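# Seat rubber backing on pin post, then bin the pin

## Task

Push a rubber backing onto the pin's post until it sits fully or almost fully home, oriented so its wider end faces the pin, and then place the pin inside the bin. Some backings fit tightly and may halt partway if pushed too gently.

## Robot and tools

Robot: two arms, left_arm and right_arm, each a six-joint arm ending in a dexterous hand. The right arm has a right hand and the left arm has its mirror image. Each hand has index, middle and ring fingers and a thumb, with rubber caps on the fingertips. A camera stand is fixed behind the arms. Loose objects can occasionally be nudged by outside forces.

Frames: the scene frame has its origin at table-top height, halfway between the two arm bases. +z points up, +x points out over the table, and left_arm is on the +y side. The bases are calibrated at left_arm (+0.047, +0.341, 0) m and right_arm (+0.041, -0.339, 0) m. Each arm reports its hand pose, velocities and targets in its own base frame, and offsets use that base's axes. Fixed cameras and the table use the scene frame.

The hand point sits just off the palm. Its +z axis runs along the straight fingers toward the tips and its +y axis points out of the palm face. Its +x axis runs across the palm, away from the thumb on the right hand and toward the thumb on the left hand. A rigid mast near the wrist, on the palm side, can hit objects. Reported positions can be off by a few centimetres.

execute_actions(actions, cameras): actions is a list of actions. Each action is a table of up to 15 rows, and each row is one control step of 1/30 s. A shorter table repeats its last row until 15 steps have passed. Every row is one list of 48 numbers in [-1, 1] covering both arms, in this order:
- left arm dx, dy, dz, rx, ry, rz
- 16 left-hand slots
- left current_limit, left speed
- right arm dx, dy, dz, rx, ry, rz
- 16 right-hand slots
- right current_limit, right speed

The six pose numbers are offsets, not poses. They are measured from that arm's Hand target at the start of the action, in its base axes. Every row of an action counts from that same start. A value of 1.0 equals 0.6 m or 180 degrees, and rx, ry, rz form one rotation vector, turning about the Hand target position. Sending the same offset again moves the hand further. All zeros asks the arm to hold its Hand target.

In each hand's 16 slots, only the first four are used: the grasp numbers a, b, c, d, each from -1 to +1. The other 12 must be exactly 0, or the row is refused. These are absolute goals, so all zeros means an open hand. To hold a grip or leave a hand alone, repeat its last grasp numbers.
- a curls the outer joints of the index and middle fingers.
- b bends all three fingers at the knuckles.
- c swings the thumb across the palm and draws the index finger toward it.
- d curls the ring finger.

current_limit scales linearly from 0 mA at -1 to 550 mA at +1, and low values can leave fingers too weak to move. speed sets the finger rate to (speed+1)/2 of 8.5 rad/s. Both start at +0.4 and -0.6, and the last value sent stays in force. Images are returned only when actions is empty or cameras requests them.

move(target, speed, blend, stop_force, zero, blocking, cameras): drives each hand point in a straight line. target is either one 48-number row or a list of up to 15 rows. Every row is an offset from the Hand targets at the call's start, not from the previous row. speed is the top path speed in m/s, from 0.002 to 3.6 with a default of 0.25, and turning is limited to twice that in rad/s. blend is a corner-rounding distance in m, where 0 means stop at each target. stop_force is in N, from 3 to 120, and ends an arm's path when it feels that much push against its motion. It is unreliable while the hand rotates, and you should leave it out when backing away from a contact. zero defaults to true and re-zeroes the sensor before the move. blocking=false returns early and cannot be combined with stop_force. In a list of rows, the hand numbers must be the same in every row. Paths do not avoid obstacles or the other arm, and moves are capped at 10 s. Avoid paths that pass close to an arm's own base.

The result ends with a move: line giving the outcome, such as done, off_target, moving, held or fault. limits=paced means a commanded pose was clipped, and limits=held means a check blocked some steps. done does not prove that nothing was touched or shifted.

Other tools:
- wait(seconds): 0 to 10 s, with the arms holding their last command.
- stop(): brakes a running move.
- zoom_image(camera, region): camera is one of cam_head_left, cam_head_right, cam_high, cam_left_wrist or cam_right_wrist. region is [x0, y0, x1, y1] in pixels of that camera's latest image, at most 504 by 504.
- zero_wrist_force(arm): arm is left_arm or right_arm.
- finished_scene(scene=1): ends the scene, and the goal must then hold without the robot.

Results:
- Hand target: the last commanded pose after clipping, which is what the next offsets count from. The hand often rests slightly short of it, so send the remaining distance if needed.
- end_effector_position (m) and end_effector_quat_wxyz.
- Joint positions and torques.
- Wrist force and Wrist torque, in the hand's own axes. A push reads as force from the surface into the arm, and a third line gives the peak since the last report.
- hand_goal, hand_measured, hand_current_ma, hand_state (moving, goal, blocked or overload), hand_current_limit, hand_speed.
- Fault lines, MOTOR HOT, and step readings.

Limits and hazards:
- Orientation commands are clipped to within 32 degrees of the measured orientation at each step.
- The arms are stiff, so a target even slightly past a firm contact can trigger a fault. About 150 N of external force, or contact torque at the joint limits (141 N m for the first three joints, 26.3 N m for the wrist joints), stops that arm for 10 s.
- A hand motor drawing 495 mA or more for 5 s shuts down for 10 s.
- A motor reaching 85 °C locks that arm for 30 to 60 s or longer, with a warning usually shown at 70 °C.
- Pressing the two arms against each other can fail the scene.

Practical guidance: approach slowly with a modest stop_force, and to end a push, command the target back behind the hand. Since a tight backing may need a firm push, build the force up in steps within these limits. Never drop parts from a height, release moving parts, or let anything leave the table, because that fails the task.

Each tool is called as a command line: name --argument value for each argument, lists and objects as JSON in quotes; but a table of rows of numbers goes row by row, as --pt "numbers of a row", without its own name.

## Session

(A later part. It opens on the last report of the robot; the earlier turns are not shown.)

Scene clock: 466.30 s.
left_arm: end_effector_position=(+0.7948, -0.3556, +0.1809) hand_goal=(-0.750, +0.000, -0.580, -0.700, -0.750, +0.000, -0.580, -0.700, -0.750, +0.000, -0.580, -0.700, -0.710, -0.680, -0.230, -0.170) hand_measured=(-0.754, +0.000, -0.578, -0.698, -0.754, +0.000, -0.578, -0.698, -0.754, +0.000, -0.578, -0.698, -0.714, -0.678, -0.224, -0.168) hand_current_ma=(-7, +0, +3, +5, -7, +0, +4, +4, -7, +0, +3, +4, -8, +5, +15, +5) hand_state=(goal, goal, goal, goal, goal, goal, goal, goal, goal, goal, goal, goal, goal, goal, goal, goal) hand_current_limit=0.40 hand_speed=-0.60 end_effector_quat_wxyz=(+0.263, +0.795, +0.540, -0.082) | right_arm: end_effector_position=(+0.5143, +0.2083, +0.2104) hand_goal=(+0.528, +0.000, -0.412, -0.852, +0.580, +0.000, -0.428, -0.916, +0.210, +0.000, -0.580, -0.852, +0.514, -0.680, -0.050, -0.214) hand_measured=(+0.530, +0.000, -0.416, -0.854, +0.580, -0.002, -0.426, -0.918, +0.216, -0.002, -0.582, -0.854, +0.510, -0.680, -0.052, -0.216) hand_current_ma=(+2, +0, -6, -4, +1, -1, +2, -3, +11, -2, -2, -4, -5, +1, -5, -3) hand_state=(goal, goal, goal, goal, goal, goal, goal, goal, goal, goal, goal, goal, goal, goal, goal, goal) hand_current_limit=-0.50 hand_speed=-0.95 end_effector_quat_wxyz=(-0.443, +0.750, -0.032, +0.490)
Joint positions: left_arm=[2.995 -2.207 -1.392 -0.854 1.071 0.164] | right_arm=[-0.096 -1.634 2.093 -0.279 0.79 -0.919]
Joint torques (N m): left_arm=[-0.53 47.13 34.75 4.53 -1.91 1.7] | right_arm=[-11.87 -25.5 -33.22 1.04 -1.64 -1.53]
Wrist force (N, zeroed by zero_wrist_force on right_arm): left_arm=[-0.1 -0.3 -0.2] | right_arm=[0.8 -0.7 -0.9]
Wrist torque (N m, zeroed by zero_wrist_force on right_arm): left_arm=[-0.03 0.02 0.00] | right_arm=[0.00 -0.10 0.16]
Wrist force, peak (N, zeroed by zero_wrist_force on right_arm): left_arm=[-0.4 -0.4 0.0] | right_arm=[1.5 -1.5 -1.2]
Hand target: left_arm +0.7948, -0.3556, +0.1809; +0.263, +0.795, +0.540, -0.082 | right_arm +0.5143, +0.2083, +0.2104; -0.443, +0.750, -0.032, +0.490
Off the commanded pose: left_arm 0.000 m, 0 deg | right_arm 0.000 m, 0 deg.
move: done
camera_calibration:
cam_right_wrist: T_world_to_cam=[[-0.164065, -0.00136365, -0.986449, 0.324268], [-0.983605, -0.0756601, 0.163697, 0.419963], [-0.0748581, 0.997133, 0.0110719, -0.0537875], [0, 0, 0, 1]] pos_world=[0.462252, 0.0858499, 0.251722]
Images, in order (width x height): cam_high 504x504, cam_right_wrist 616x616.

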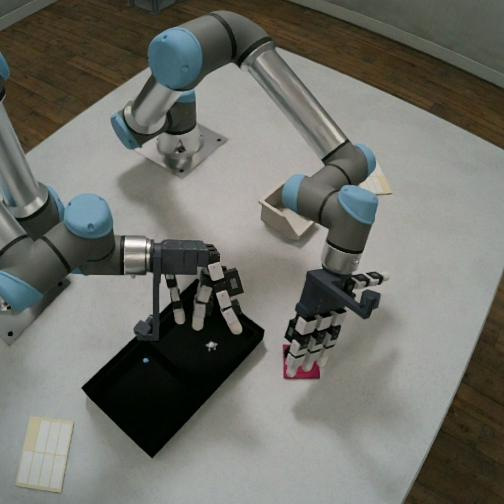

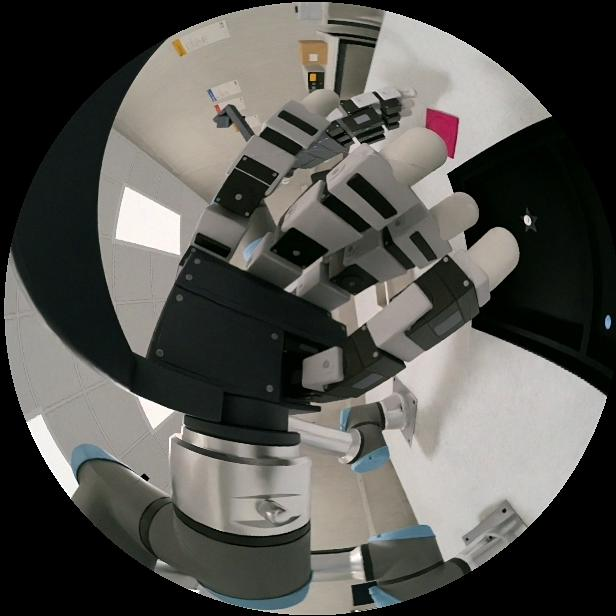

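move --target '[0,0,0,0,0,0,0,0,0,0,0,0,0,0,0,0,0,0,0,0,0,0,0.4,-0.6,-0.1305,-0.1522,0.0833,-0.2931,0.3538,0,0,0.76,0.72,0,0,0,0,0,0,0,0,0,0,0,0,0,-0.5,-0.95]' --speed 0.3 --cameras '["cam_high","cam_right_wrist"]'

Scene clock: 470.20 s.
left_arm: end_effector_position=(+0.7948, -0.3556, +0.1809) hand_goal=(-0.750, +0.000, -0.580, -0.700, -0.750, +0.000, -0.580, -0.700, -0.750, +0.000, -0.580, -0.700, -0.710, -0.680, -0.230, -0.170) hand_measured=(-0.754, +0.000, -0.578, -0.698, -0.754, +0.000, -0.578, -0.698, -0.754, +0.000, -0.578, -0.698, -0.714, -0.678, -0.224, -0.168) hand_current_ma=(-7, +0, +3, +5, -7, +0, +4, +4, -7, +0, +3, +4, -8, +5, +15, +5) hand_state=(goal, goal, goal, goal, goal, goal, goal, goal, goal, goal, goal, goal, goal, goal, goal, goal) hand_current_limit=0.40 hand_speed=-0.60 end_effector_quat_wxyz=(+0.263, +0.795, +0.540, -0.082) | right_arm: end_effector_position=(+0.4361, +0.1170, +0.2604) hand_goal=(+0.528, +0.000, -0.412, -0.852, +0.580, +0.000, -0.428, -0.916, +0.210, +0.000, -0.580, -0.852, +0.514, -0.680, -0.050, -0.214) hand_measured=(+0.520, +0.000, -0.416, -0.854, +0.572, -0.002, -0.428, -0.918, +0.204, -0.002, -0.582, -0.854, +0.512, -0.680, -0.048, -0.214) hand_current_ma=(-15, +0, -6, -4, -16, -1, +0, -3, -11, -2, -2, -4, -3, +1, +4, -1) hand_state=(goal, goal, goal, goal, goal, goal, goal, goal, goal, goal, goal, goal, goal, goal, goal, goal) hand_current_limit=-0.50 hand_speed=-0.95 end_effector_quat_wxyz=(+0.000, +0.999, -0.043, +0.000)
Joint positions: left_arm=[2.995 -2.207 -1.392 -0.854 1.071 0.164] | right_arm=[0.138 -1.082 1.204 1.449 1.57 -1.345]
Joint torques (N m): left_arm=[-0.42 47.5 35.57 4.45 -1.89 1.69] | right_arm=[12.6 -30.05 -32.44 4.53 1.34 1.71]
Wrist force (N, zeroed by zero_wrist_force on right_arm): left_arm=[0.0 -0.1 -0.1] | right_arm=[-0.7 0.4 -2.3]
Wrist torque (N m, zeroed by zero_wrist_force on right_arm): left_arm=[-0.01 0.01 0.01] | right_arm=[0.29 -0.10 -0.29]
Wrist force, peak (N, zeroed by zero_wrist_force on right_arm): left_arm=[-0.2 -0.5 -0.1] | right_arm=[-1.2 0.7 -2.7]
Hand target: left_arm +0.7948, -0.3556, +0.1809; +0.263, +0.795, +0.540, -0.082 | right_arm +0.4360, +0.1170, +0.2604; +0.000, +0.999, -0.043, +0.000
Off the commanded pose: left_arm 0.000 m, 0 deg | right_arm 0.000 m, 0 deg.
move: done
camera_calibration:
cam_right_wrist: T_world_to_cam=[[-0.831971, -0.554819, 0.000587472, 0.459633], [-0.317158, 0.476457, 0.82, -0.198328], [-0.455232, 0.682029, -0.572363, 0.385553], [0, 0, 0, 1]] pos_world=[0.495016, 0.0865493, 0.383035]
Images, in order (width x height): cam_high 504x504, cam_right_wrist 616x616.

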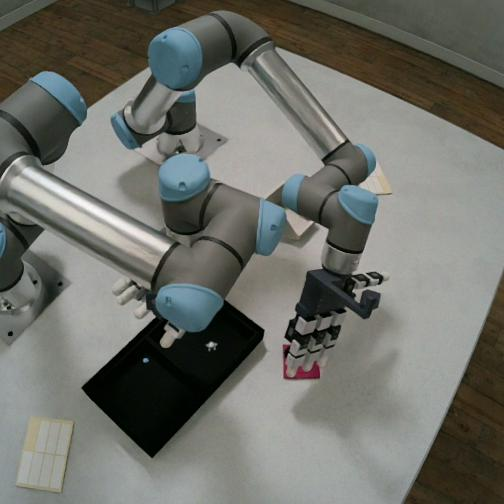

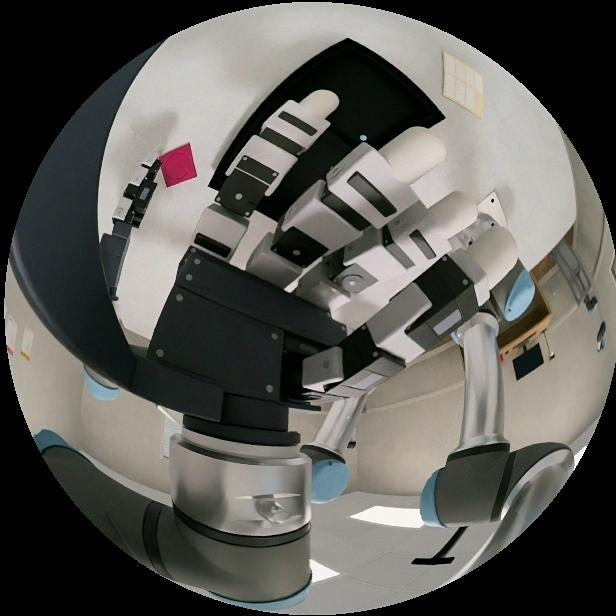

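move --target '[0,0,0,0,0,0,0,0,0,0,0,0,0,0,0,0,0,0,0,0,0,0,0.4,-0.6,0,0,0,0,0,0,0,0.12,0.72,0,0,0,0,0,0,0,0,0,0,0,0,0,0.4,-0.7]' --speed 0.1 --cameras '["cam_high","cam_right_wrist","cam_head_left","cam_head_right"]'

zoom_image --camera "cam_high" --region '[150, 290, 250, 390]'

zoom_image --camera "cam_right_wrist" --region '[220, 30, 420, 230]'

Scene clock: 471.83 s.
left_arm: end_effector_position=(+0.7948, -0.3556, +0.1809) hand_goal=(-0.750, +0.000, -0.580, -0.700, -0.750, +0.000, -0.580, -0.700, -0.750, +0.000, -0.580, -0.700, -0.710, -0.680, -0.230, -0.170) hand_measured=(-0.754, +0.000, -0.578, -0.698, -0.754, +0.000, -0.578, -0.698, -0.754, +0.000, -0.578, -0.698, -0.714, -0.678, -0.224, -0.168) hand_current_ma=(-7, +0, +3, +5, -7, +0, +4, +4, -7, +0, +3, +4, -8, +5, +15, +5) hand_state=(goal, goal, goal, goal, goal, goal, goal, goal, goal, goal, goal, goal, goal, goal, goal, goal) hand_current_limit=0.40 hand_speed=-0.60 end_effector_quat_wxyz=(+0.263, +0.795, +0.540, -0.082) | right_arm: end_effector_position=(+0.4360, +0.1170, +0.2604) hand_goal=(-0.336, +0.000, -0.220, -0.724, -0.540, +0.000, -0.556, -0.916, -0.750, +0.000, -0.580, -0.724, +0.514, -0.680, -0.050, -0.086) hand_measured=(-0.338, +0.000, -0.226, -0.728, -0.540, -0.002, -0.556, -0.918, -0.746, -0.002, -0.582, -0.726, +0.512, -0.680, -0.048, -0.086) hand_current_ma=(-4, +0, -12, -5, +1, -1, +0, -3, +7, -2, -2, -4, -3, +1, +4, -1) hand_state=(goal, goal, goal, goal, goal, goal, goal, goal, goal, goal, goal, goal, goal, goal, goal, goal) hand_current_limit=0.40 hand_speed=-0.70 end_effector_quat_wxyz=(+0.000, +0.999, -0.043, +0.000)
Joint positions: left_arm=[2.995 -2.207 -1.392 -0.854 1.071 0.164] | right_arm=[0.139 -1.082 1.204 1.45 1.57 -1.345]
Joint torques (N m): left_arm=[-0.65 47.17 35.48 4.52 -1.95 1.62] | right_arm=[11.76 -32.2 -32.19 4.19 0.63 1.74]
Wrist force (N, zeroed by zero_wrist_force on right_arm): left_arm=[-0.2 -0.1 0.1] | right_arm=[-1.1 0.5 -2.4]
Wrist torque (N m, zeroed by zero_wrist_force on right_arm): left_arm=[-0.03 0.04 -0.01] | right_arm=[0.17 -0.05 -0.31]
Wrist force, peak (N, zeroed by zero_wrist_force on right_arm): left_arm=[-0.2 -0.5 0.0] | right_arm=[-1.2 0.5 -2.9]
Hand target: left_arm +0.7948, -0.3556, +0.1809; +0.263, +0.795, +0.540, -0.082 | right_arm +0.4360, +0.1170, +0.2604; +0.000, +0.999, -0.043, +0.000
Off the commanded pose: left_arm 0.000 m, 0 deg | right_arm 0.000 m, 0 deg.
move: done
camera_calibration:
cam_right_wrist: T_world_to_cam=[[-0.832024, -0.55474, 0.000961699, 0.459508], [-0.316863, 0.476667, 0.819992, -0.198407], [-0.45534, 0.681948, -0.572375, 0.385561], [0, 0, 0, 1]] pos_world=[0.495016, 0.0865489, 0.382936]
Images, in order (width x height): cam_head_left 504x504, cam_head_right 504x504, cam_high 504x504, cam_right_wrist 616x616.

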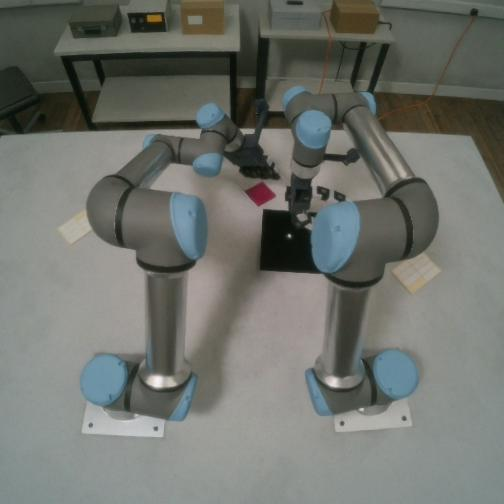

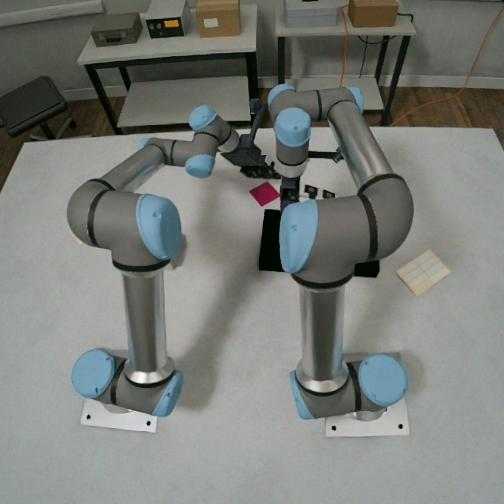

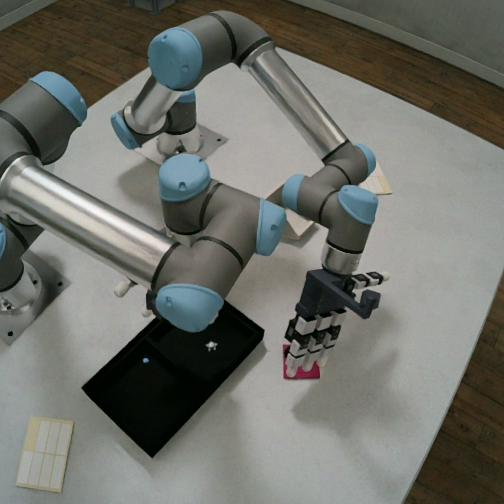

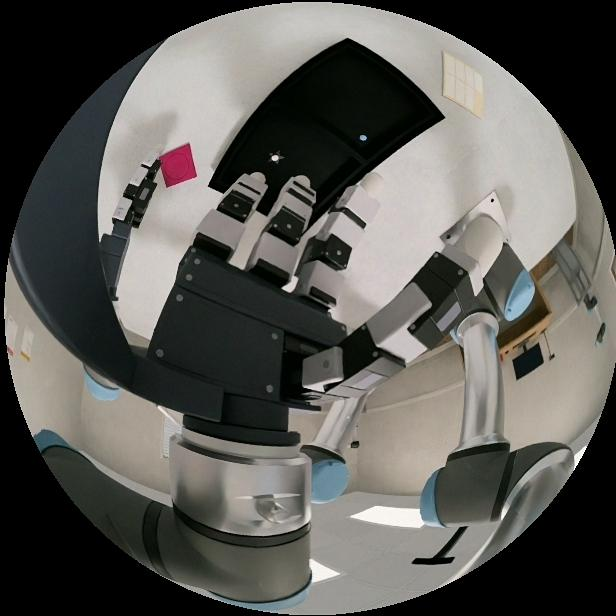

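Scaled by 5.040 from the camera's 504x504 image, which has a finer 720x720 frame.

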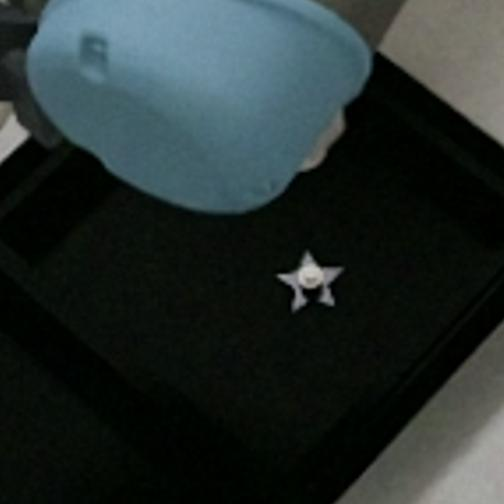

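Scaled by 2.520 from the camera's 616x616 image, which has a finer 880x880 frame.

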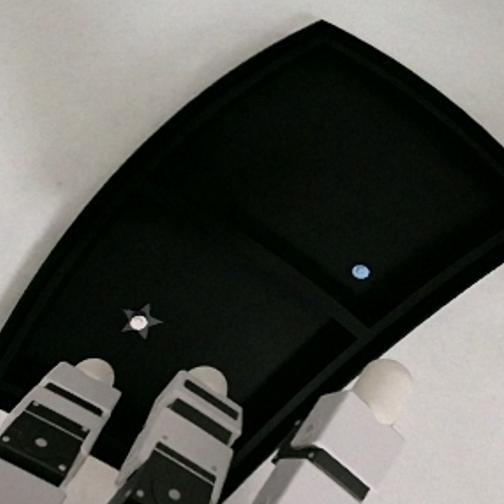

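move --target '[0,0,0,0,0,0,0,0,0,0,0,0,0,0,0,0,0,0,0,0,0,0,0.4,-0.6,0,0,-0.1617,0,0,0,0,0.12,0.72,0,0,0,0,0,0,0,0,0,0,0,0,0,0.4,-0.7]' --speed 0.1 --stop_force 5 --cameras '["cam_high","cam_right_wrist"]'

zoom_image --camera "cam_right_wrist" --region '[210, 110, 330, 230]'

zoom_image --camera "cam_high" --region '[170, 310, 250, 390]'

Scene clock: 474.67 s.
left_arm: end_effector_position=(+0.7948, -0.3556, +0.1809) hand_goal=(-0.750, +0.000, -0.580, -0.700, -0.750, +0.000, -0.580, -0.700, -0.750, +0.000, -0.580, -0.700, -0.710, -0.680, -0.230, -0.170) hand_measured=(-0.754, +0.000, -0.578, -0.698, -0.754, +0.000, -0.578, -0.698, -0.754, +0.000, -0.578, -0.698, -0.714, -0.678, -0.224, -0.168) hand_current_ma=(-7, +0, +3, +5, -7, +0, +4, +4, -7, +0, +3, +4, -8, +5, +15, +5) hand_state=(goal, goal, goal, goal, goal, goal, goal, goal, goal, goal, goal, goal, goal, goal, goal, goal) hand_current_limit=0.40 hand_speed=-0.60 end_effector_quat_wxyz=(+0.263, +0.795, +0.540, -0.082) | right_arm: end_effector_position=(+0.4360, +0.1170, +0.1634) hand_goal=(-0.336, +0.000, -0.220, -0.724, -0.540, +0.000, -0.556, -0.916, -0.750, +0.000, -0.580, -0.724, +0.514, -0.680, -0.050, -0.086) hand_measured=(-0.338, +0.000, -0.226, -0.728, -0.540, -0.002, -0.556, -0.918, -0.746, -0.002, -0.582, -0.726, +0.512, -0.680, -0.048, -0.086) hand_current_ma=(-4, +0, -11, -5, +1, -1, +0, -3, +7, -2, -2, -4, -3, +1, +4, -1) hand_state=(goal, goal, goal, goal, goal, goal, goal, goal, goal, goal, goal, goal, goal, goal, goal, goal) hand_current_limit=0.40 hand_speed=-0.70 end_effector_quat_wxyz=(+0.000, +0.999, -0.043, +0.000)
Joint positions: left_arm=[2.995 -2.207 -1.392 -0.854 1.071 0.164] | right_arm=[0.139 -1.026 1.373 1.225 1.57 -1.345]
Joint torques (N m): left_arm=[-0.76 46.89 36.01 4.42 -1.89 1.72] | right_arm=[7.71 -31.07 -2.79 0.35 1.11 -1.42]
Wrist force (N, zeroed by zero_wrist_force on right_arm): left_arm=[-0.5 -0.4 0.0] | right_arm=[-1.0 0.5 -2.5]
Wrist torque (N m, zeroed by zero_wrist_force on right_arm): left_arm=[-0.05 0.07 -0.03] | right_arm=[0.19 -0.05 -0.31]
Wrist force, peak (N, zeroed by zero_wrist_force on right_arm): left_arm=[-0.5 -0.4 0.0] | right_arm=[-0.8 0.1 -3.4]
Hand target: left_arm +0.7948, -0.3556, +0.1809; +0.263, +0.795, +0.540, -0.082 | right_arm +0.4360, +0.1170, +0.1634; +0.000, +0.999, -0.043, +0.000
Off the commanded pose: left_arm 0.000 m, 0 deg | right_arm 0.000 m, 0 deg.
move: done
camera_calibration:
cam_right_wrist: T_world_to_cam=[[-0.832024, -0.55474, 0.000961699, 0.459602], [-0.316863, 0.476667, 0.819992, -0.118868], [-0.45534, 0.681948, -0.572375, 0.330041], [0, 0, 0, 1]] pos_world=[0.495016, 0.0865489, 0.285936]
Images, in order (width x height): cam_high 504x504, cam_right_wrist 616x616.

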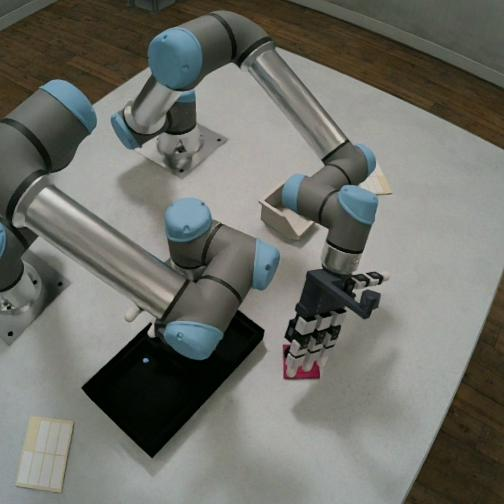

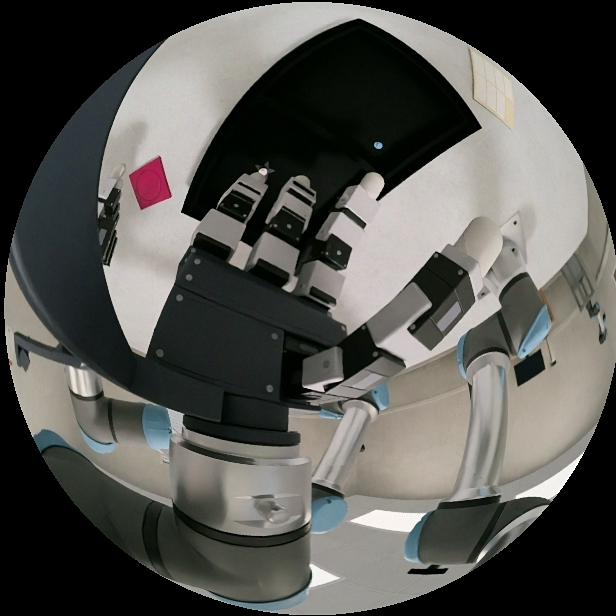

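Scaled by 4.200 from the camera's 616x616 image, which has a finer 880x880 frame.

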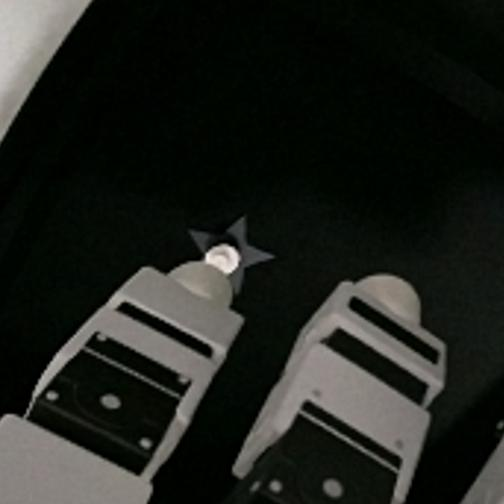

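Scaled by 6.300 from the camera's 504x504 image, which has a finer 720x720 frame.

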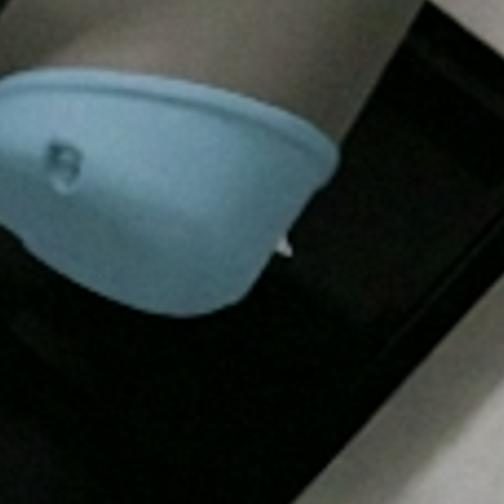

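move --target '[0,0,0,0,0,0,0,0,0,0,0,0,0,0,0,0,0,0,0,0,0,0,0.4,-0.6,0.0008,0.0025,-0.019,0,0,0,0,0.12,0.72,0,0,0,0,0,0,0,0,0,0,0,0,0,0.4,-0.7]' --speed 0.04 --stop_force 3 --cameras '["cam_high","cam_right_wrist"]'

zoom_image --camera "cam_right_wrist" --region '[235, 150, 285, 200]'

zoom_image --camera "cam_high" --region '[190, 325, 230, 365]'

Scene clock: 476.77 s.
left_arm: end_effector_position=(+0.7948, -0.3556, +0.1809) hand_goal=(-0.750, +0.000, -0.580, -0.700, -0.750, +0.000, -0.580, -0.700, -0.750, +0.000, -0.580, -0.700, -0.710, -0.680, -0.230, -0.170) hand_measured=(-0.754, +0.000, -0.578, -0.698, -0.754, +0.000, -0.578, -0.698, -0.754, +0.000, -0.578, -0.698, -0.714, -0.678, -0.224, -0.168) hand_current_ma=(-7, +0, +3, +5, -7, +0, +4, +4, -7, +0, +3, +4, -8, +5, +15, +5) hand_state=(goal, goal, goal, goal, goal, goal, goal, goal, goal, goal, goal, goal, goal, goal, goal, goal) hand_current_limit=0.40 hand_speed=-0.60 end_effector_quat_wxyz=(+0.263, +0.795, +0.540, -0.082) | right_arm: end_effector_position=(+0.4365, +0.1185, +0.1520) hand_goal=(-0.336, +0.000, -0.220, -0.724, -0.540, +0.000, -0.556, -0.916, -0.750, +0.000, -0.580, -0.724, +0.514, -0.680, -0.050, -0.086) hand_measured=(-0.338, +0.000, -0.226, -0.728, -0.540, -0.002, -0.556, -0.918, -0.746, -0.002, -0.582, -0.726, +0.512, -0.680, -0.048, -0.086) hand_current_ma=(-4, +0, -11, -5, +1, -1, +0, -3, +7, -2, -2, -4, -3, +1, +4, -1) hand_state=(goal, goal, goal, goal, goal, goal, goal, goal, goal, goal, goal, goal, goal, goal, goal, goal) hand_current_limit=0.40 hand_speed=-0.70 end_effector_quat_wxyz=(+0.000, +0.999, -0.043, +0.000)
Joint positions: left_arm=[2.995 -2.207 -1.392 -0.854 1.071 0.164] | right_arm=[0.141 -1.014 1.385 1.201 1.57 -1.342]
Joint torques (N m): left_arm=[-0.78 46.74 35.79 4.51 -1.83 1.7] | right_arm=[13.05 -31.65 -3.31 0.28 0.83 1.68]
Wrist force (N, zeroed by zero_wrist_force on right_arm): left_arm=[0.1 -0.2 0.1] | right_arm=[-0.6 0.5 -2.5]
Wrist torque (N m, zeroed by zero_wrist_force on right_arm): left_arm=[-0.04 0.00 0.01] | right_arm=[0.20 -0.11 -0.28]
Wrist force, peak (N, zeroed by zero_wrist_force on right_arm): left_arm=[-0.3 -0.4 0.1] | right_arm=[-1.0 0.4 -2.8]
Hand target: left_arm +0.7948, -0.3556, +0.1809; +0.263, +0.795, +0.540, -0.082 | right_arm +0.4365, +0.1185, +0.1520; +0.000, +0.999, -0.043, +0.000
Off the commanded pose: left_arm 0.000 m, 0 deg | right_arm 0.000 m, 0 deg.
move: done
camera_calibration:
cam_right_wrist: T_world_to_cam=[[-0.832024, -0.55474, 0.000961699, 0.460861], [-0.316863, 0.476667, 0.819992, -0.110076], [-0.45534, 0.681948, -0.572375, 0.322721], [0, 0, 0, 1]] pos_world=[0.495516, 0.0880489, 0.274536]
Images, in order (width x height): cam_high 504x504, cam_right_wrist 616x616.

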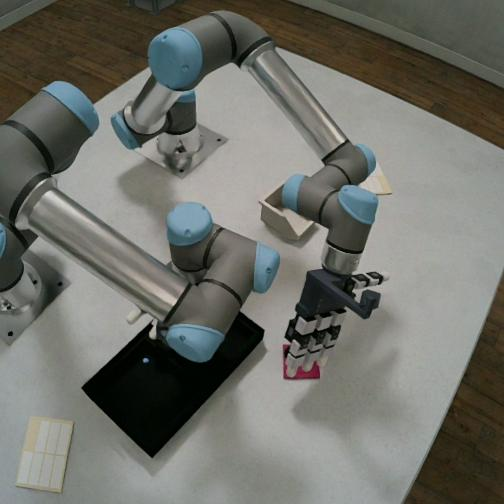

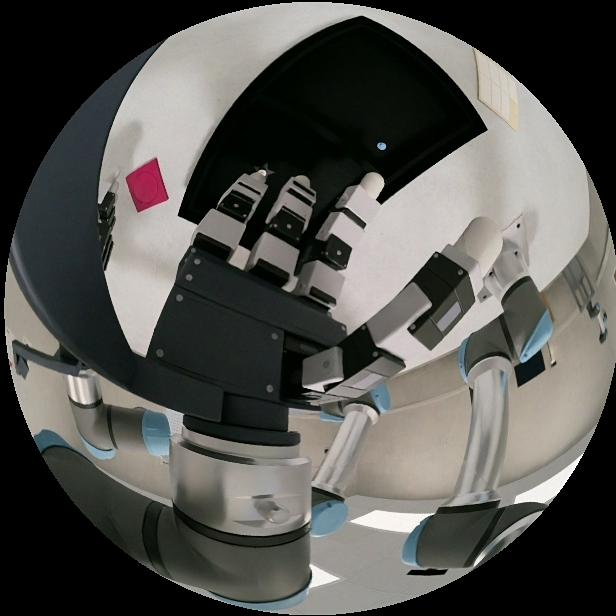

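Scaled by 10.080 from the camera's 616x616 image, which has a finer 880x880 frame.

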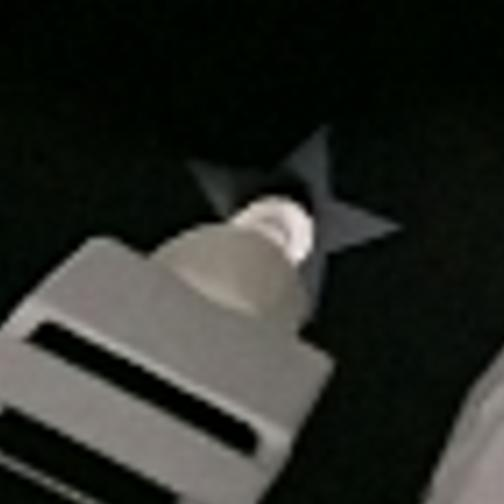

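Scaled by 12.600 from the camera's 504x504 image, which has a finer 720x720 frame.

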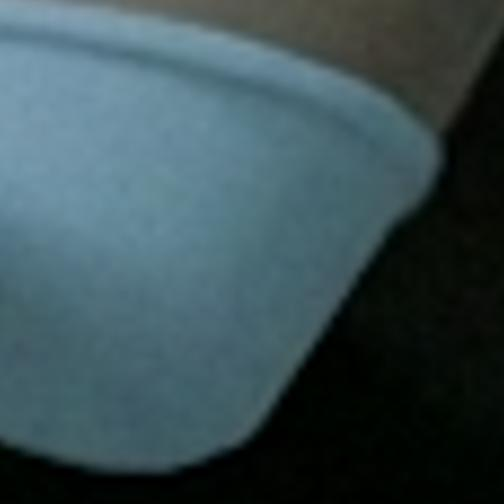

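zoom_image --camera "cam_right_wrist" --region '[248, 160, 278, 190]'

Scaled by 16.800 from the camera's 616x616 image, which has a finer 880x880 frame.

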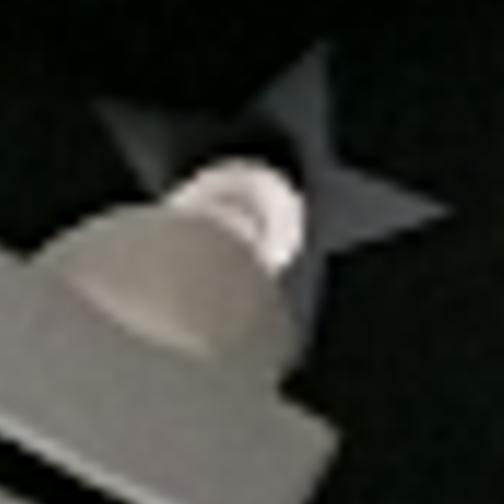

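move --target '[0,0,0,0,0,0,0,0,0,0,0,0,0,0,0,0,0,0,0,0,0,0,0.4,-0.6,0.0003,-0.0017,-0.0117,0,0,0,0,0.12,0.72,0,0,0,0,0,0,0,0,0,0,0,0,0,0.4,-0.7]' --speed 0.025 --stop_force 3 --cameras '["cam_high","cam_right_wrist"]'

zoom_image --camera "cam_right_wrist" --region '[248, 160, 278, 190]'

zoom_image --camera "cam_high" --region '[190, 325, 230, 365]'

Scene clock: 479.73 s.
left_arm: end_effector_position=(+0.7948, -0.3556, +0.1809) hand_goal=(-0.750, +0.000, -0.580, -0.700, -0.750, +0.000, -0.580, -0.700, -0.750, +0.000, -0.580, -0.700, -0.710, -0.680, -0.230, -0.170) hand_measured=(-0.754, +0.000, -0.578, -0.698, -0.754, +0.000, -0.578, -0.698, -0.754, +0.000, -0.578, -0.698, -0.714, -0.678, -0.224, -0.168) hand_current_ma=(-7, +0, +3, +5, -7, +0, +4, +4, -7, +0, +3, +4, -8, +5, +15, +5) hand_state=(goal, goal, goal, goal, goal, goal, goal, goal, goal, goal, goal, goal, goal, goal, goal, goal) hand_current_limit=0.40 hand_speed=-0.60 end_effector_quat_wxyz=(+0.263, +0.795, +0.540, -0.082) | right_arm: end_effector_position=(+0.4367, +0.1175, +0.1450) hand_goal=(-0.336, +0.000, -0.220, -0.724, -0.540, +0.000, -0.556, -0.916, -0.750, +0.000, -0.580, -0.724, +0.514, -0.680, -0.050, -0.086) hand_measured=(-0.338, +0.000, -0.226, -0.728, -0.540, -0.002, -0.556, -0.918, -0.746, -0.002, -0.582, -0.726, +0.512, -0.680, -0.048, -0.086) hand_current_ma=(-4, +0, -11, -5, +1, -1, +0, -3, +7, -2, -2, -4, -3, +1, +4, -1) hand_state=(goal, goal, goal, goal, goal, goal, goal, goal, goal, goal, goal, goal, goal, goal, goal, goal) hand_current_limit=0.40 hand_speed=-0.70 end_effector_quat_wxyz=(+0.000, +0.999, -0.043, +0.000)
Joint positions: left_arm=[2.995 -2.207 -1.392 -0.854 1.071 0.164] | right_arm=[0.139 -1.009 1.395 1.186 1.57 -1.345]
Joint torques (N m): left_arm=[-0.85 47.1 35.31 4.5 -1.76 1.77] | right_arm=[-11.46 -32.48 -3.17 0.44 0.39 -1.41]
Wrist force (N, zeroed by zero_wrist_force on right_arm): left_arm=[-0.1 -0.3 -0.1] | right_arm=[-1.1 0.4 -2.6]
Wrist torque (N m, zeroed by zero_wrist_force on right_arm): left_arm=[-0.03 0.03 0.00] | right_arm=[0.20 -0.04 -0.21]
Wrist force, peak (N, zeroed by zero_wrist_force on right_arm): left_arm=[-0.1 -0.5 0.1] | right_arm=[-1.4 0.5 -2.7]
Hand target: left_arm +0.7948, -0.3556, +0.1809; +0.263, +0.795, +0.540, -0.082 | right_arm +0.4367, +0.1175, +0.1450; +0.000, +0.999, -0.043, +0.000
Off the commanded pose: left_arm 0.000 m, 0 deg | right_arm 0.000 m, 0 deg.
move: done
camera_calibration:
cam_right_wrist: T_world_to_cam=[[-0.832024, -0.55474, 0.000961699, 0.460479], [-0.316863, 0.476667, 0.819992, -0.103796], [-0.45534, 0.681948, -0.572375, 0.319487], [0, 0, 0, 1]] pos_world=[0.495716, 0.0870489, 0.267536]
Images, in order (width x height): cam_high 504x504, cam_right_wrist 616x616.

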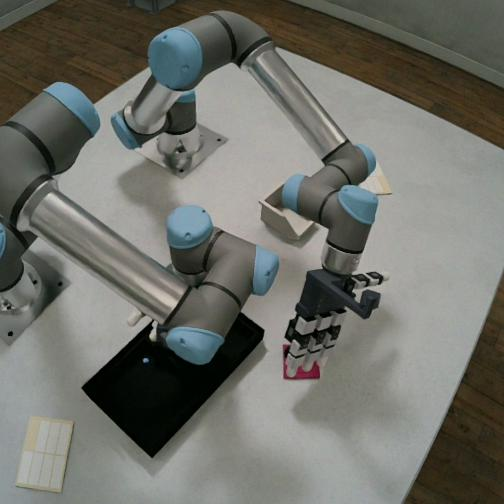

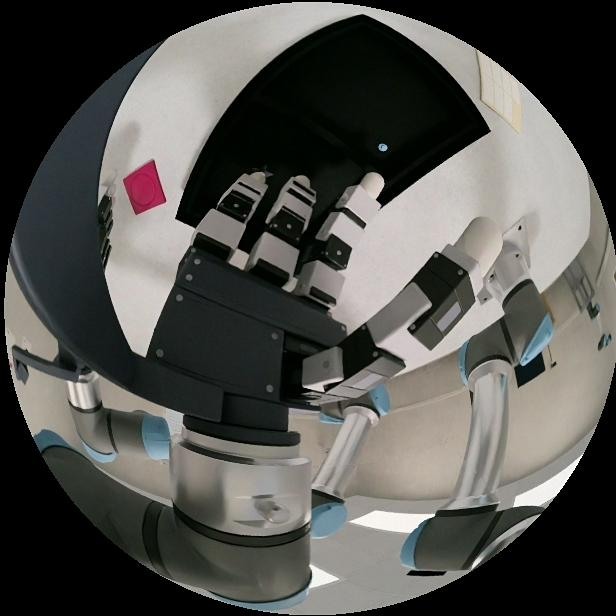

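Scaled by 16.800 from the camera's 616x616 image, which has a finer 880x880 frame.

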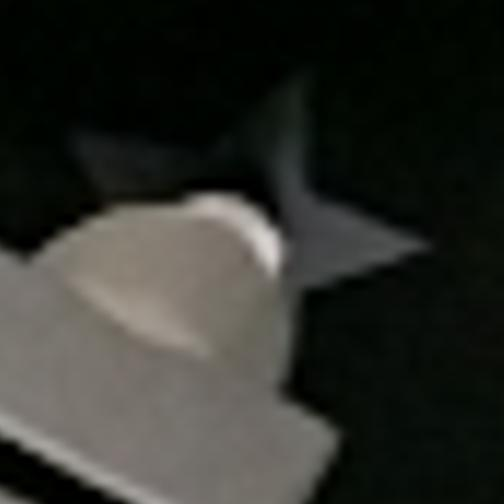

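Scaled by 12.600 from the camera's 504x504 image, which has a finer 720x720 frame.

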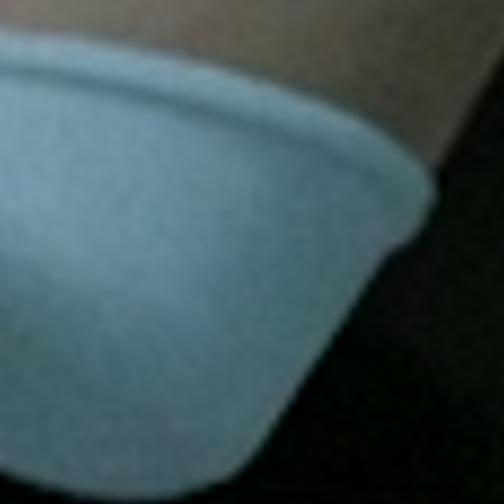

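move --target '[0,0,0,0,0,0,0,0,0,0,0,0,0,0,0,0,0,0,0,0,0,0,0.4,-0.6,0,-0.0008,-0.008,0,0,0,0,0.12,0.72,0,0,0,0,0,0,0,0,0,0,0,0,0,0.4,-0.7]' --speed 0.008 --stop_force 4 --cameras '["cam_right_wrist"]'

zoom_image --camera "cam_right_wrist" --region '[248, 160, 278, 190]'

Scene clock: 481.60 s.
left_arm: end_effector_position=(+0.7948, -0.3556, +0.1809) hand_goal=(-0.750, +0.000, -0.580, -0.700, -0.750, +0.000, -0.580, -0.700, -0.750, +0.000, -0.580, -0.700, -0.710, -0.680, -0.230, -0.170) hand_measured=(-0.754, +0.000, -0.578, -0.698, -0.754, +0.000, -0.578, -0.698, -0.754, +0.000, -0.578, -0.698, -0.714, -0.678, -0.224, -0.168) hand_current_ma=(-7, +0, +3, +5, -7, +0, +4, +4, -7, +0, +3, +4, -8, +5, +15, +5) hand_state=(goal, goal, goal, goal, goal, goal, goal, goal, goal, goal, goal, goal, goal, goal, goal, goal) hand_current_limit=0.40 hand_speed=-0.60 end_effector_quat_wxyz=(+0.263, +0.795, +0.540, -0.082) | right_arm: end_effector_position=(+0.4367, +0.1170, +0.1402) hand_goal=(-0.336, +0.000, -0.220, -0.724, -0.540, +0.000, -0.556, -0.916, -0.750, +0.000, -0.580, -0.724, +0.514, -0.680, -0.050, -0.086) hand_measured=(-0.338, +0.000, -0.226, -0.728, -0.540, -0.002, -0.556, -0.918, -0.748, -0.002, -0.582, -0.726, +0.512, -0.680, -0.048, -0.086) hand_current_ma=(-4, +0, -11, -5, +1, -1, +0, -3, +3, -2, -2, -4, -3, +1, +4, -1) hand_state=(goal, goal, goal, goal, goal, goal, goal, goal, goal, goal, goal, goal, goal, goal, goal, goal) hand_current_limit=0.40 hand_speed=-0.70 end_effector_quat_wxyz=(+0.000, +0.999, -0.043, +0.000)
Joint positions: left_arm=[2.995 -2.207 -1.392 -0.854 1.071 0.164] | right_arm=[0.138 -1.005 1.402 1.175 1.57 -1.345]
Joint torques (N m): left_arm=[-1.07 47.02 35.03 4.45 -1.76 1.66] | right_arm=[-12.33 -31.51 -0.79 0.22 0.43 -1.43]
Wrist force (N, zeroed by zero_wrist_force on right_arm): left_arm=[-0.1 -0.1 0.0] | right_arm=[-0.9 0.3 -4.9]
Wrist torque (N m, zeroed by zero_wrist_force on right_arm): left_arm=[-0.03 0.03 0.00] | right_arm=[0.36 0.07 -0.21]
Wrist force, peak (N, zeroed by zero_wrist_force on right_arm): left_arm=[-0.4 -0.5 -0.1] | right_arm=[-1.0 0.2 -5.2]
Hand target: left_arm +0.7948, -0.3556, +0.1809; +0.263, +0.795, +0.540, -0.082 | right_arm +0.4367, +0.1170, +0.1402; +0.000, +0.999, -0.043, +0.000
Off the commanded pose: left_arm 0.000 m, 0 deg | right_arm 0.000 m, 0 deg.
move: done
camera_calibration:
cam_right_wrist: T_world_to_cam=[[-0.832024, -0.55474, 0.000961699, 0.460206], [-0.316863, 0.476667, 0.819992, -0.0996222], [-0.45534, 0.681948, -0.572375, 0.317081], [0, 0, 0, 1]] pos_world=[0.495716, 0.0865489, 0.262736]
Images, in order (width x height): cam_right_wrist 616x616.

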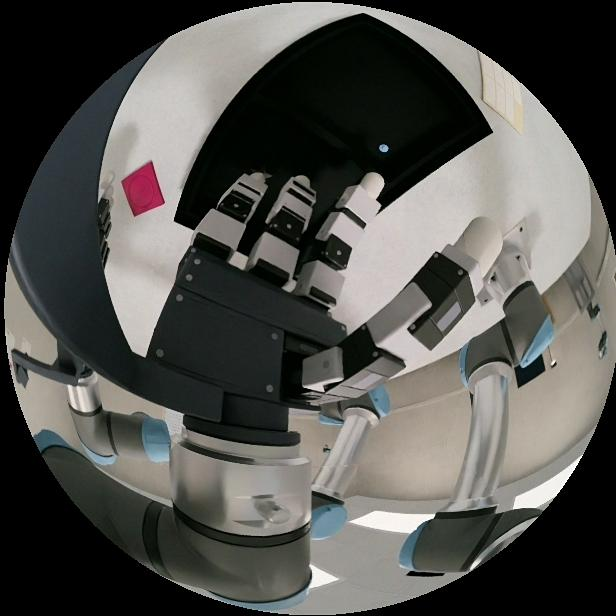

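Scaled by 16.800 from the camera's 616x616 image, which has a finer 880x880 frame.

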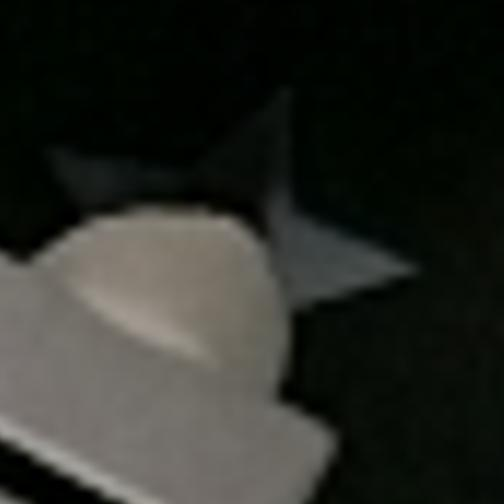

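move --target '[0,0,0,0,0,0,0,0,0,0,0,0,0,0,0,0,0,0,0,0,0,0,0.4,-0.6,0,0,-0.01,0,0,0,0,0.12,0.72,0,0,0,0,0,0,0,0,0,0,0,0,0,0.4,-0.7]' --speed 0.006 --stop_force 9 --zero false --cameras '["cam_right_wrist"]'

zoom_image --camera "cam_right_wrist" --region '[248, 160, 278, 190]'

Scene clock: 483.77 s.
left_arm: end_effector_position=(+0.7948, -0.3556, +0.1809) hand_goal=(-0.750, +0.000, -0.580, -0.700, -0.750, +0.000, -0.580, -0.700, -0.750, +0.000, -0.580, -0.700, -0.710, -0.680, -0.230, -0.170) hand_measured=(-0.754, +0.000, -0.578, -0.698, -0.754, +0.000, -0.578, -0.698, -0.754, +0.000, -0.578, -0.698, -0.714, -0.678, -0.224, -0.168) hand_current_ma=(-7, +0, +3, +5, -7, +0, +4, +4, -7, +0, +3, +4, -8, +5, +15, +5) hand_state=(goal, goal, goal, goal, goal, goal, goal, goal, goal, goal, goal, goal, goal, goal, goal, goal) hand_current_limit=0.40 hand_speed=-0.60 end_effector_quat_wxyz=(+0.263, +0.795, +0.540, -0.082) | right_arm: end_effector_position=(+0.4367, +0.1170, +0.1367) hand_goal=(-0.336, +0.000, -0.220, -0.724, -0.540, +0.000, -0.556, -0.916, -0.750, +0.000, -0.580, -0.724, +0.514, -0.680, -0.050, -0.086) hand_measured=(-0.338, +0.000, -0.226, -0.728, -0.540, -0.002, -0.556, -0.918, -0.748, -0.002, -0.582, -0.726, +0.512, -0.680, -0.048, -0.086) hand_current_ma=(-4, +0, -11, -5, +1, -1, +0, -3, +3, -2, -2, -4, -3, +1, +4, -1) hand_state=(goal, goal, goal, goal, goal, goal, goal, goal, goal, goal, goal, goal, goal, goal, goal, goal) hand_current_limit=0.40 hand_speed=-0.70 end_effector_quat_wxyz=(+0.000, +0.999, -0.043, +0.000)
Joint positions: left_arm=[2.995 -2.207 -1.392 -0.854 1.071 0.164] | right_arm=[0.138 -1.002 1.406 1.167 1.57 -1.345]
Joint torques (N m): left_arm=[-0.71 47.19 35.26 4.49 -1.87 1.75] | right_arm=[-11.36 -42.96 -26.85 3.64 0.46 -1.27]
Wrist force (N, zeroed by zero_wrist_force on right_arm): left_arm=[0.0 -0.4 0.1] | right_arm=[-1.2 0.1 -13.0]
Wrist torque (N m, zeroed by zero_wrist_force on right_arm): left_arm=[-0.07 0.00 0.01] | right_arm=[0.97 0.64 -0.24]
Wrist force, peak (N, zeroed by zero_wrist_force on right_arm): left_arm=[-0.3 -0.3 0.0] | right_arm=[-1.2 0.3 -16.9]
Hand target: left_arm +0.7948, -0.3556, +0.1809; +0.263, +0.795, +0.540, -0.082 | right_arm +0.4367, +0.1170, +0.1367; +0.000, +0.999, -0.043, +0.000 (not the last commanded pose)
Off the commanded pose: left_arm 0.000 m, 0 deg | right_arm 0.003 m, 0 deg.
move: contact (right_arm)
camera_calibration:
cam_right_wrist: T_world_to_cam=[[-0.832024, -0.55474, 0.000961699, 0.46021], [-0.316863, 0.476667, 0.819992, -0.0967522], [-0.45534, 0.681948, -0.572375, 0.315077], [0, 0, 0, 1]] pos_world=[0.495716, 0.0865489, 0.259236]
Images, in order (width x height): cam_right_wrist 616x616.

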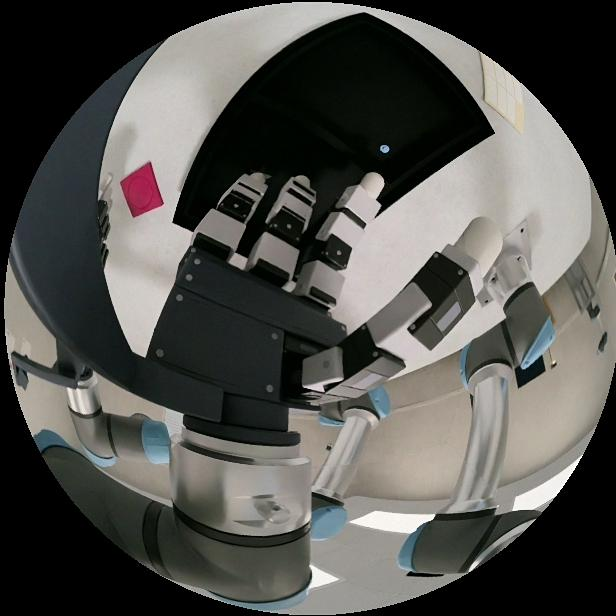

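Scaled by 16.800 from the camera's 616x616 image, which has a finer 880x880 frame.

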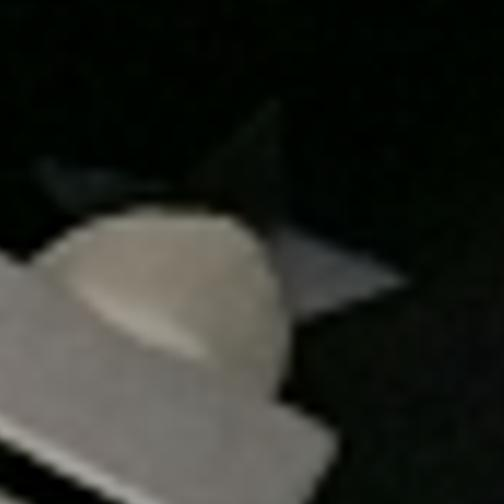

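move --pt "0 0 0 0 0 0 0 0 0 0 0 0 0 0 0 0 0 0 0 0 0 0 0.4 -0.6 0 0 0.01 0 0 0 0 0.12 0.72 0 0 0 0 0 0 0 0 0 0 0 0 0 0.4 -0.7" --pt "0 0 0 0 0 0 0 0 0 0 0 0 0 0 0 0 0 0 0 0 0 0 0.4 -0.6 -0.05 -0.05 0.12 0 0 0 0 0.12 0.72 0 0 0 0 0 0 0 0 0 0 0 0 0 0.4 -0.7" --speed '[0.01,0.1]' --cameras '["cam_high","cam_right_wrist"]'

zoom_image --camera "cam_high" --region '[194, 327, 230, 363]'

zoom_image --camera "cam_right_wrist" --region '[240, 120, 300, 180]'

Scene clock: 486.17 s.
left_arm: end_effector_position=(+0.7948, -0.3556, +0.1809) hand_goal=(-0.750, +0.000, -0.580, -0.700, -0.750, +0.000, -0.580, -0.700, -0.750, +0.000, -0.580, -0.700, -0.710, -0.680, -0.230, -0.170) hand_measured=(-0.754, +0.000, -0.578, -0.698, -0.754, +0.000, -0.578, -0.698, -0.754, +0.000, -0.578, -0.698, -0.714, -0.678, -0.224, -0.168) hand_current_ma=(-7, +0, +3, +5, -7, +0, +4, +4, -7, +0, +3, +4, -8, +5, +15, +5) hand_state=(goal, goal, goal, goal, goal, goal, goal, goal, goal, goal, goal, goal, goal, goal, goal, goal) hand_current_limit=0.40 hand_speed=-0.60 end_effector_quat_wxyz=(+0.263, +0.795, +0.540, -0.082) | right_arm: end_effector_position=(+0.4067, +0.0870, +0.2086) hand_goal=(-0.336, +0.000, -0.220, -0.724, -0.540, +0.000, -0.556, -0.916, -0.750, +0.000, -0.580, -0.724, +0.514, -0.680, -0.050, -0.086) hand_measured=(-0.338, +0.000, -0.226, -0.728, -0.540, -0.002, -0.556, -0.918, -0.748, -0.002, -0.582, -0.726, +0.512, -0.680, -0.048, -0.086) hand_current_ma=(-4, +0, -11, -5, +1, -1, +0, -3, +3, -2, -2, -4, -3, +1, +4, -1) hand_state=(goal, goal, goal, goal, goal, goal, goal, goal, goal, goal, goal, goal, goal, goal, goal, goal) hand_current_limit=0.40 hand_speed=-0.70 end_effector_quat_wxyz=(+0.000, +0.999, -0.043, +0.000)
Joint positions: left_arm=[2.995 -2.207 -1.392 -0.854 1.071 0.164] | right_arm=[0.082 -1.151 1.442 1.281 1.57 -1.402]
Joint torques (N m): left_arm=[-0.16 46.95 35.72 4.49 -1.96 1.6] | right_arm=[-11.88 -43.89 -3.43 4.16 -1.21 -1.15]
Wrist force (N, zeroed by zero_wrist_force on right_arm): left_arm=[-0.1 -0.3 0.0] | right_arm=[-1.0 0.2 -2.4]
Wrist torque (N m, zeroed by zero_wrist_force on right_arm): left_arm=[-0.04 0.03 0.00] | right_arm=[0.12 -0.05 -0.21]
Wrist force, peak (N, zeroed by zero_wrist_force on right_arm): left_arm=[-0.2 -0.3 0.3] | right_arm=[-1.4 0.3 -13.7]
Hand target: left_arm +0.7948, -0.3556, +0.1809; +0.263, +0.795, +0.540, -0.082 | right_arm +0.4067, +0.0870, +0.2087; +0.000, +0.999, -0.043, +0.000
Off the commanded pose: left_arm 0.000 m, 0 deg | right_arm 0.000 m, 0 deg.
move: done
camera_calibration:
cam_right_wrist: T_world_to_cam=[[-0.832024, -0.55474, 0.000961699, 0.418538], [-0.316863, 0.476667, 0.819992, -0.150915], [-0.45534, 0.681948, -0.572375, 0.363029], [0, 0, 0, 1]] pos_world=[0.465716, 0.0565489, 0.331136]
Images, in order (width x height): cam_high 504x504, cam_right_wrist 616x616.

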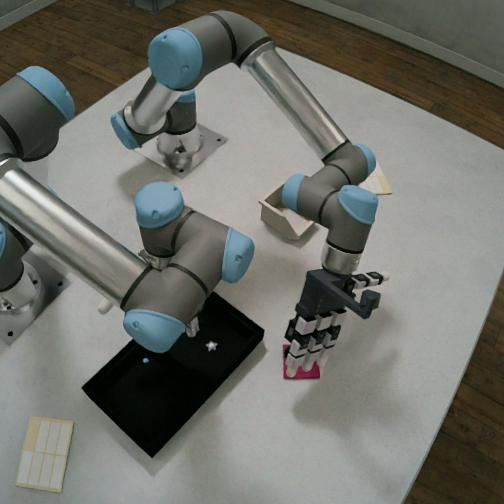

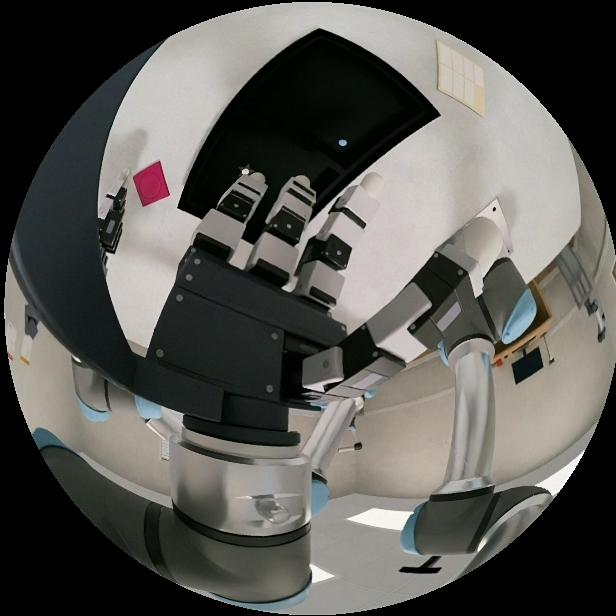

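Scaled by 14.000 from the camera's 504x504 image, which has a finer 720x720 frame.

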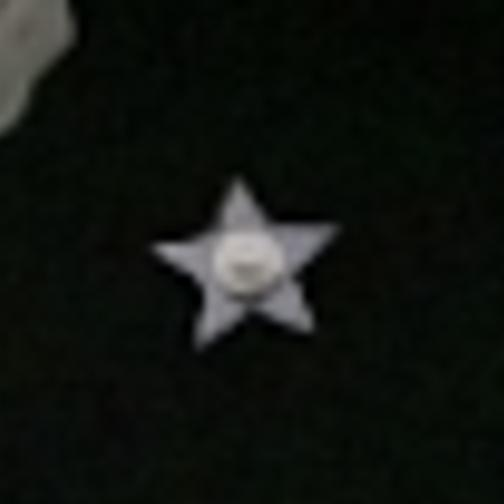

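Scaled by 8.400 from the camera's 616x616 image, which has a finer 880x880 frame.

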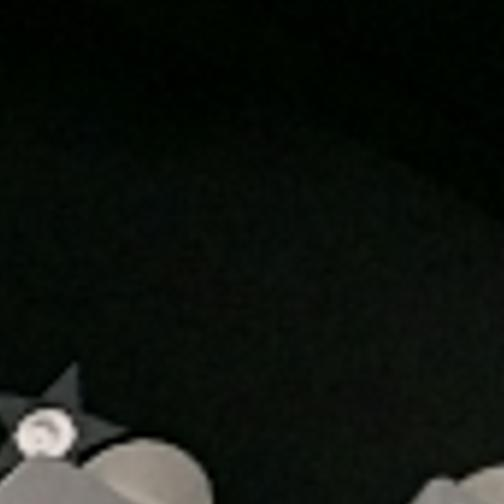

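zoom_image --camera "cam_high" --region '[202, 337, 222, 357]'

zoom_image --camera "cam_right_wrist" --region '[230, 155, 260, 185]'

Scaled by 25.200 from the camera's 504x504 image, which has a finer 720x720 frame.

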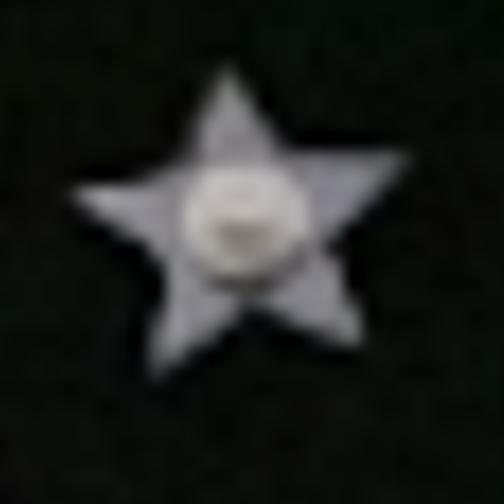

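Scaled by 16.800 from the camera's 616x616 image, which has a finer 880x880 frame.

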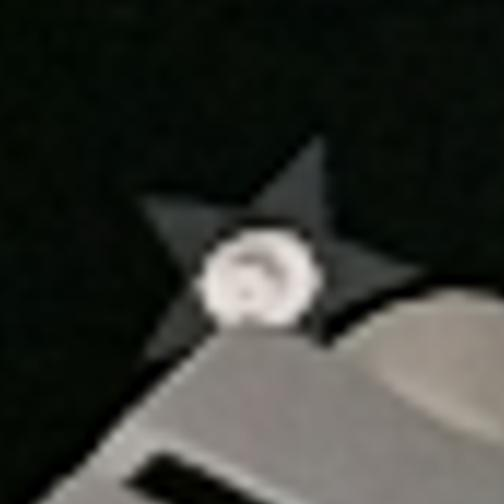

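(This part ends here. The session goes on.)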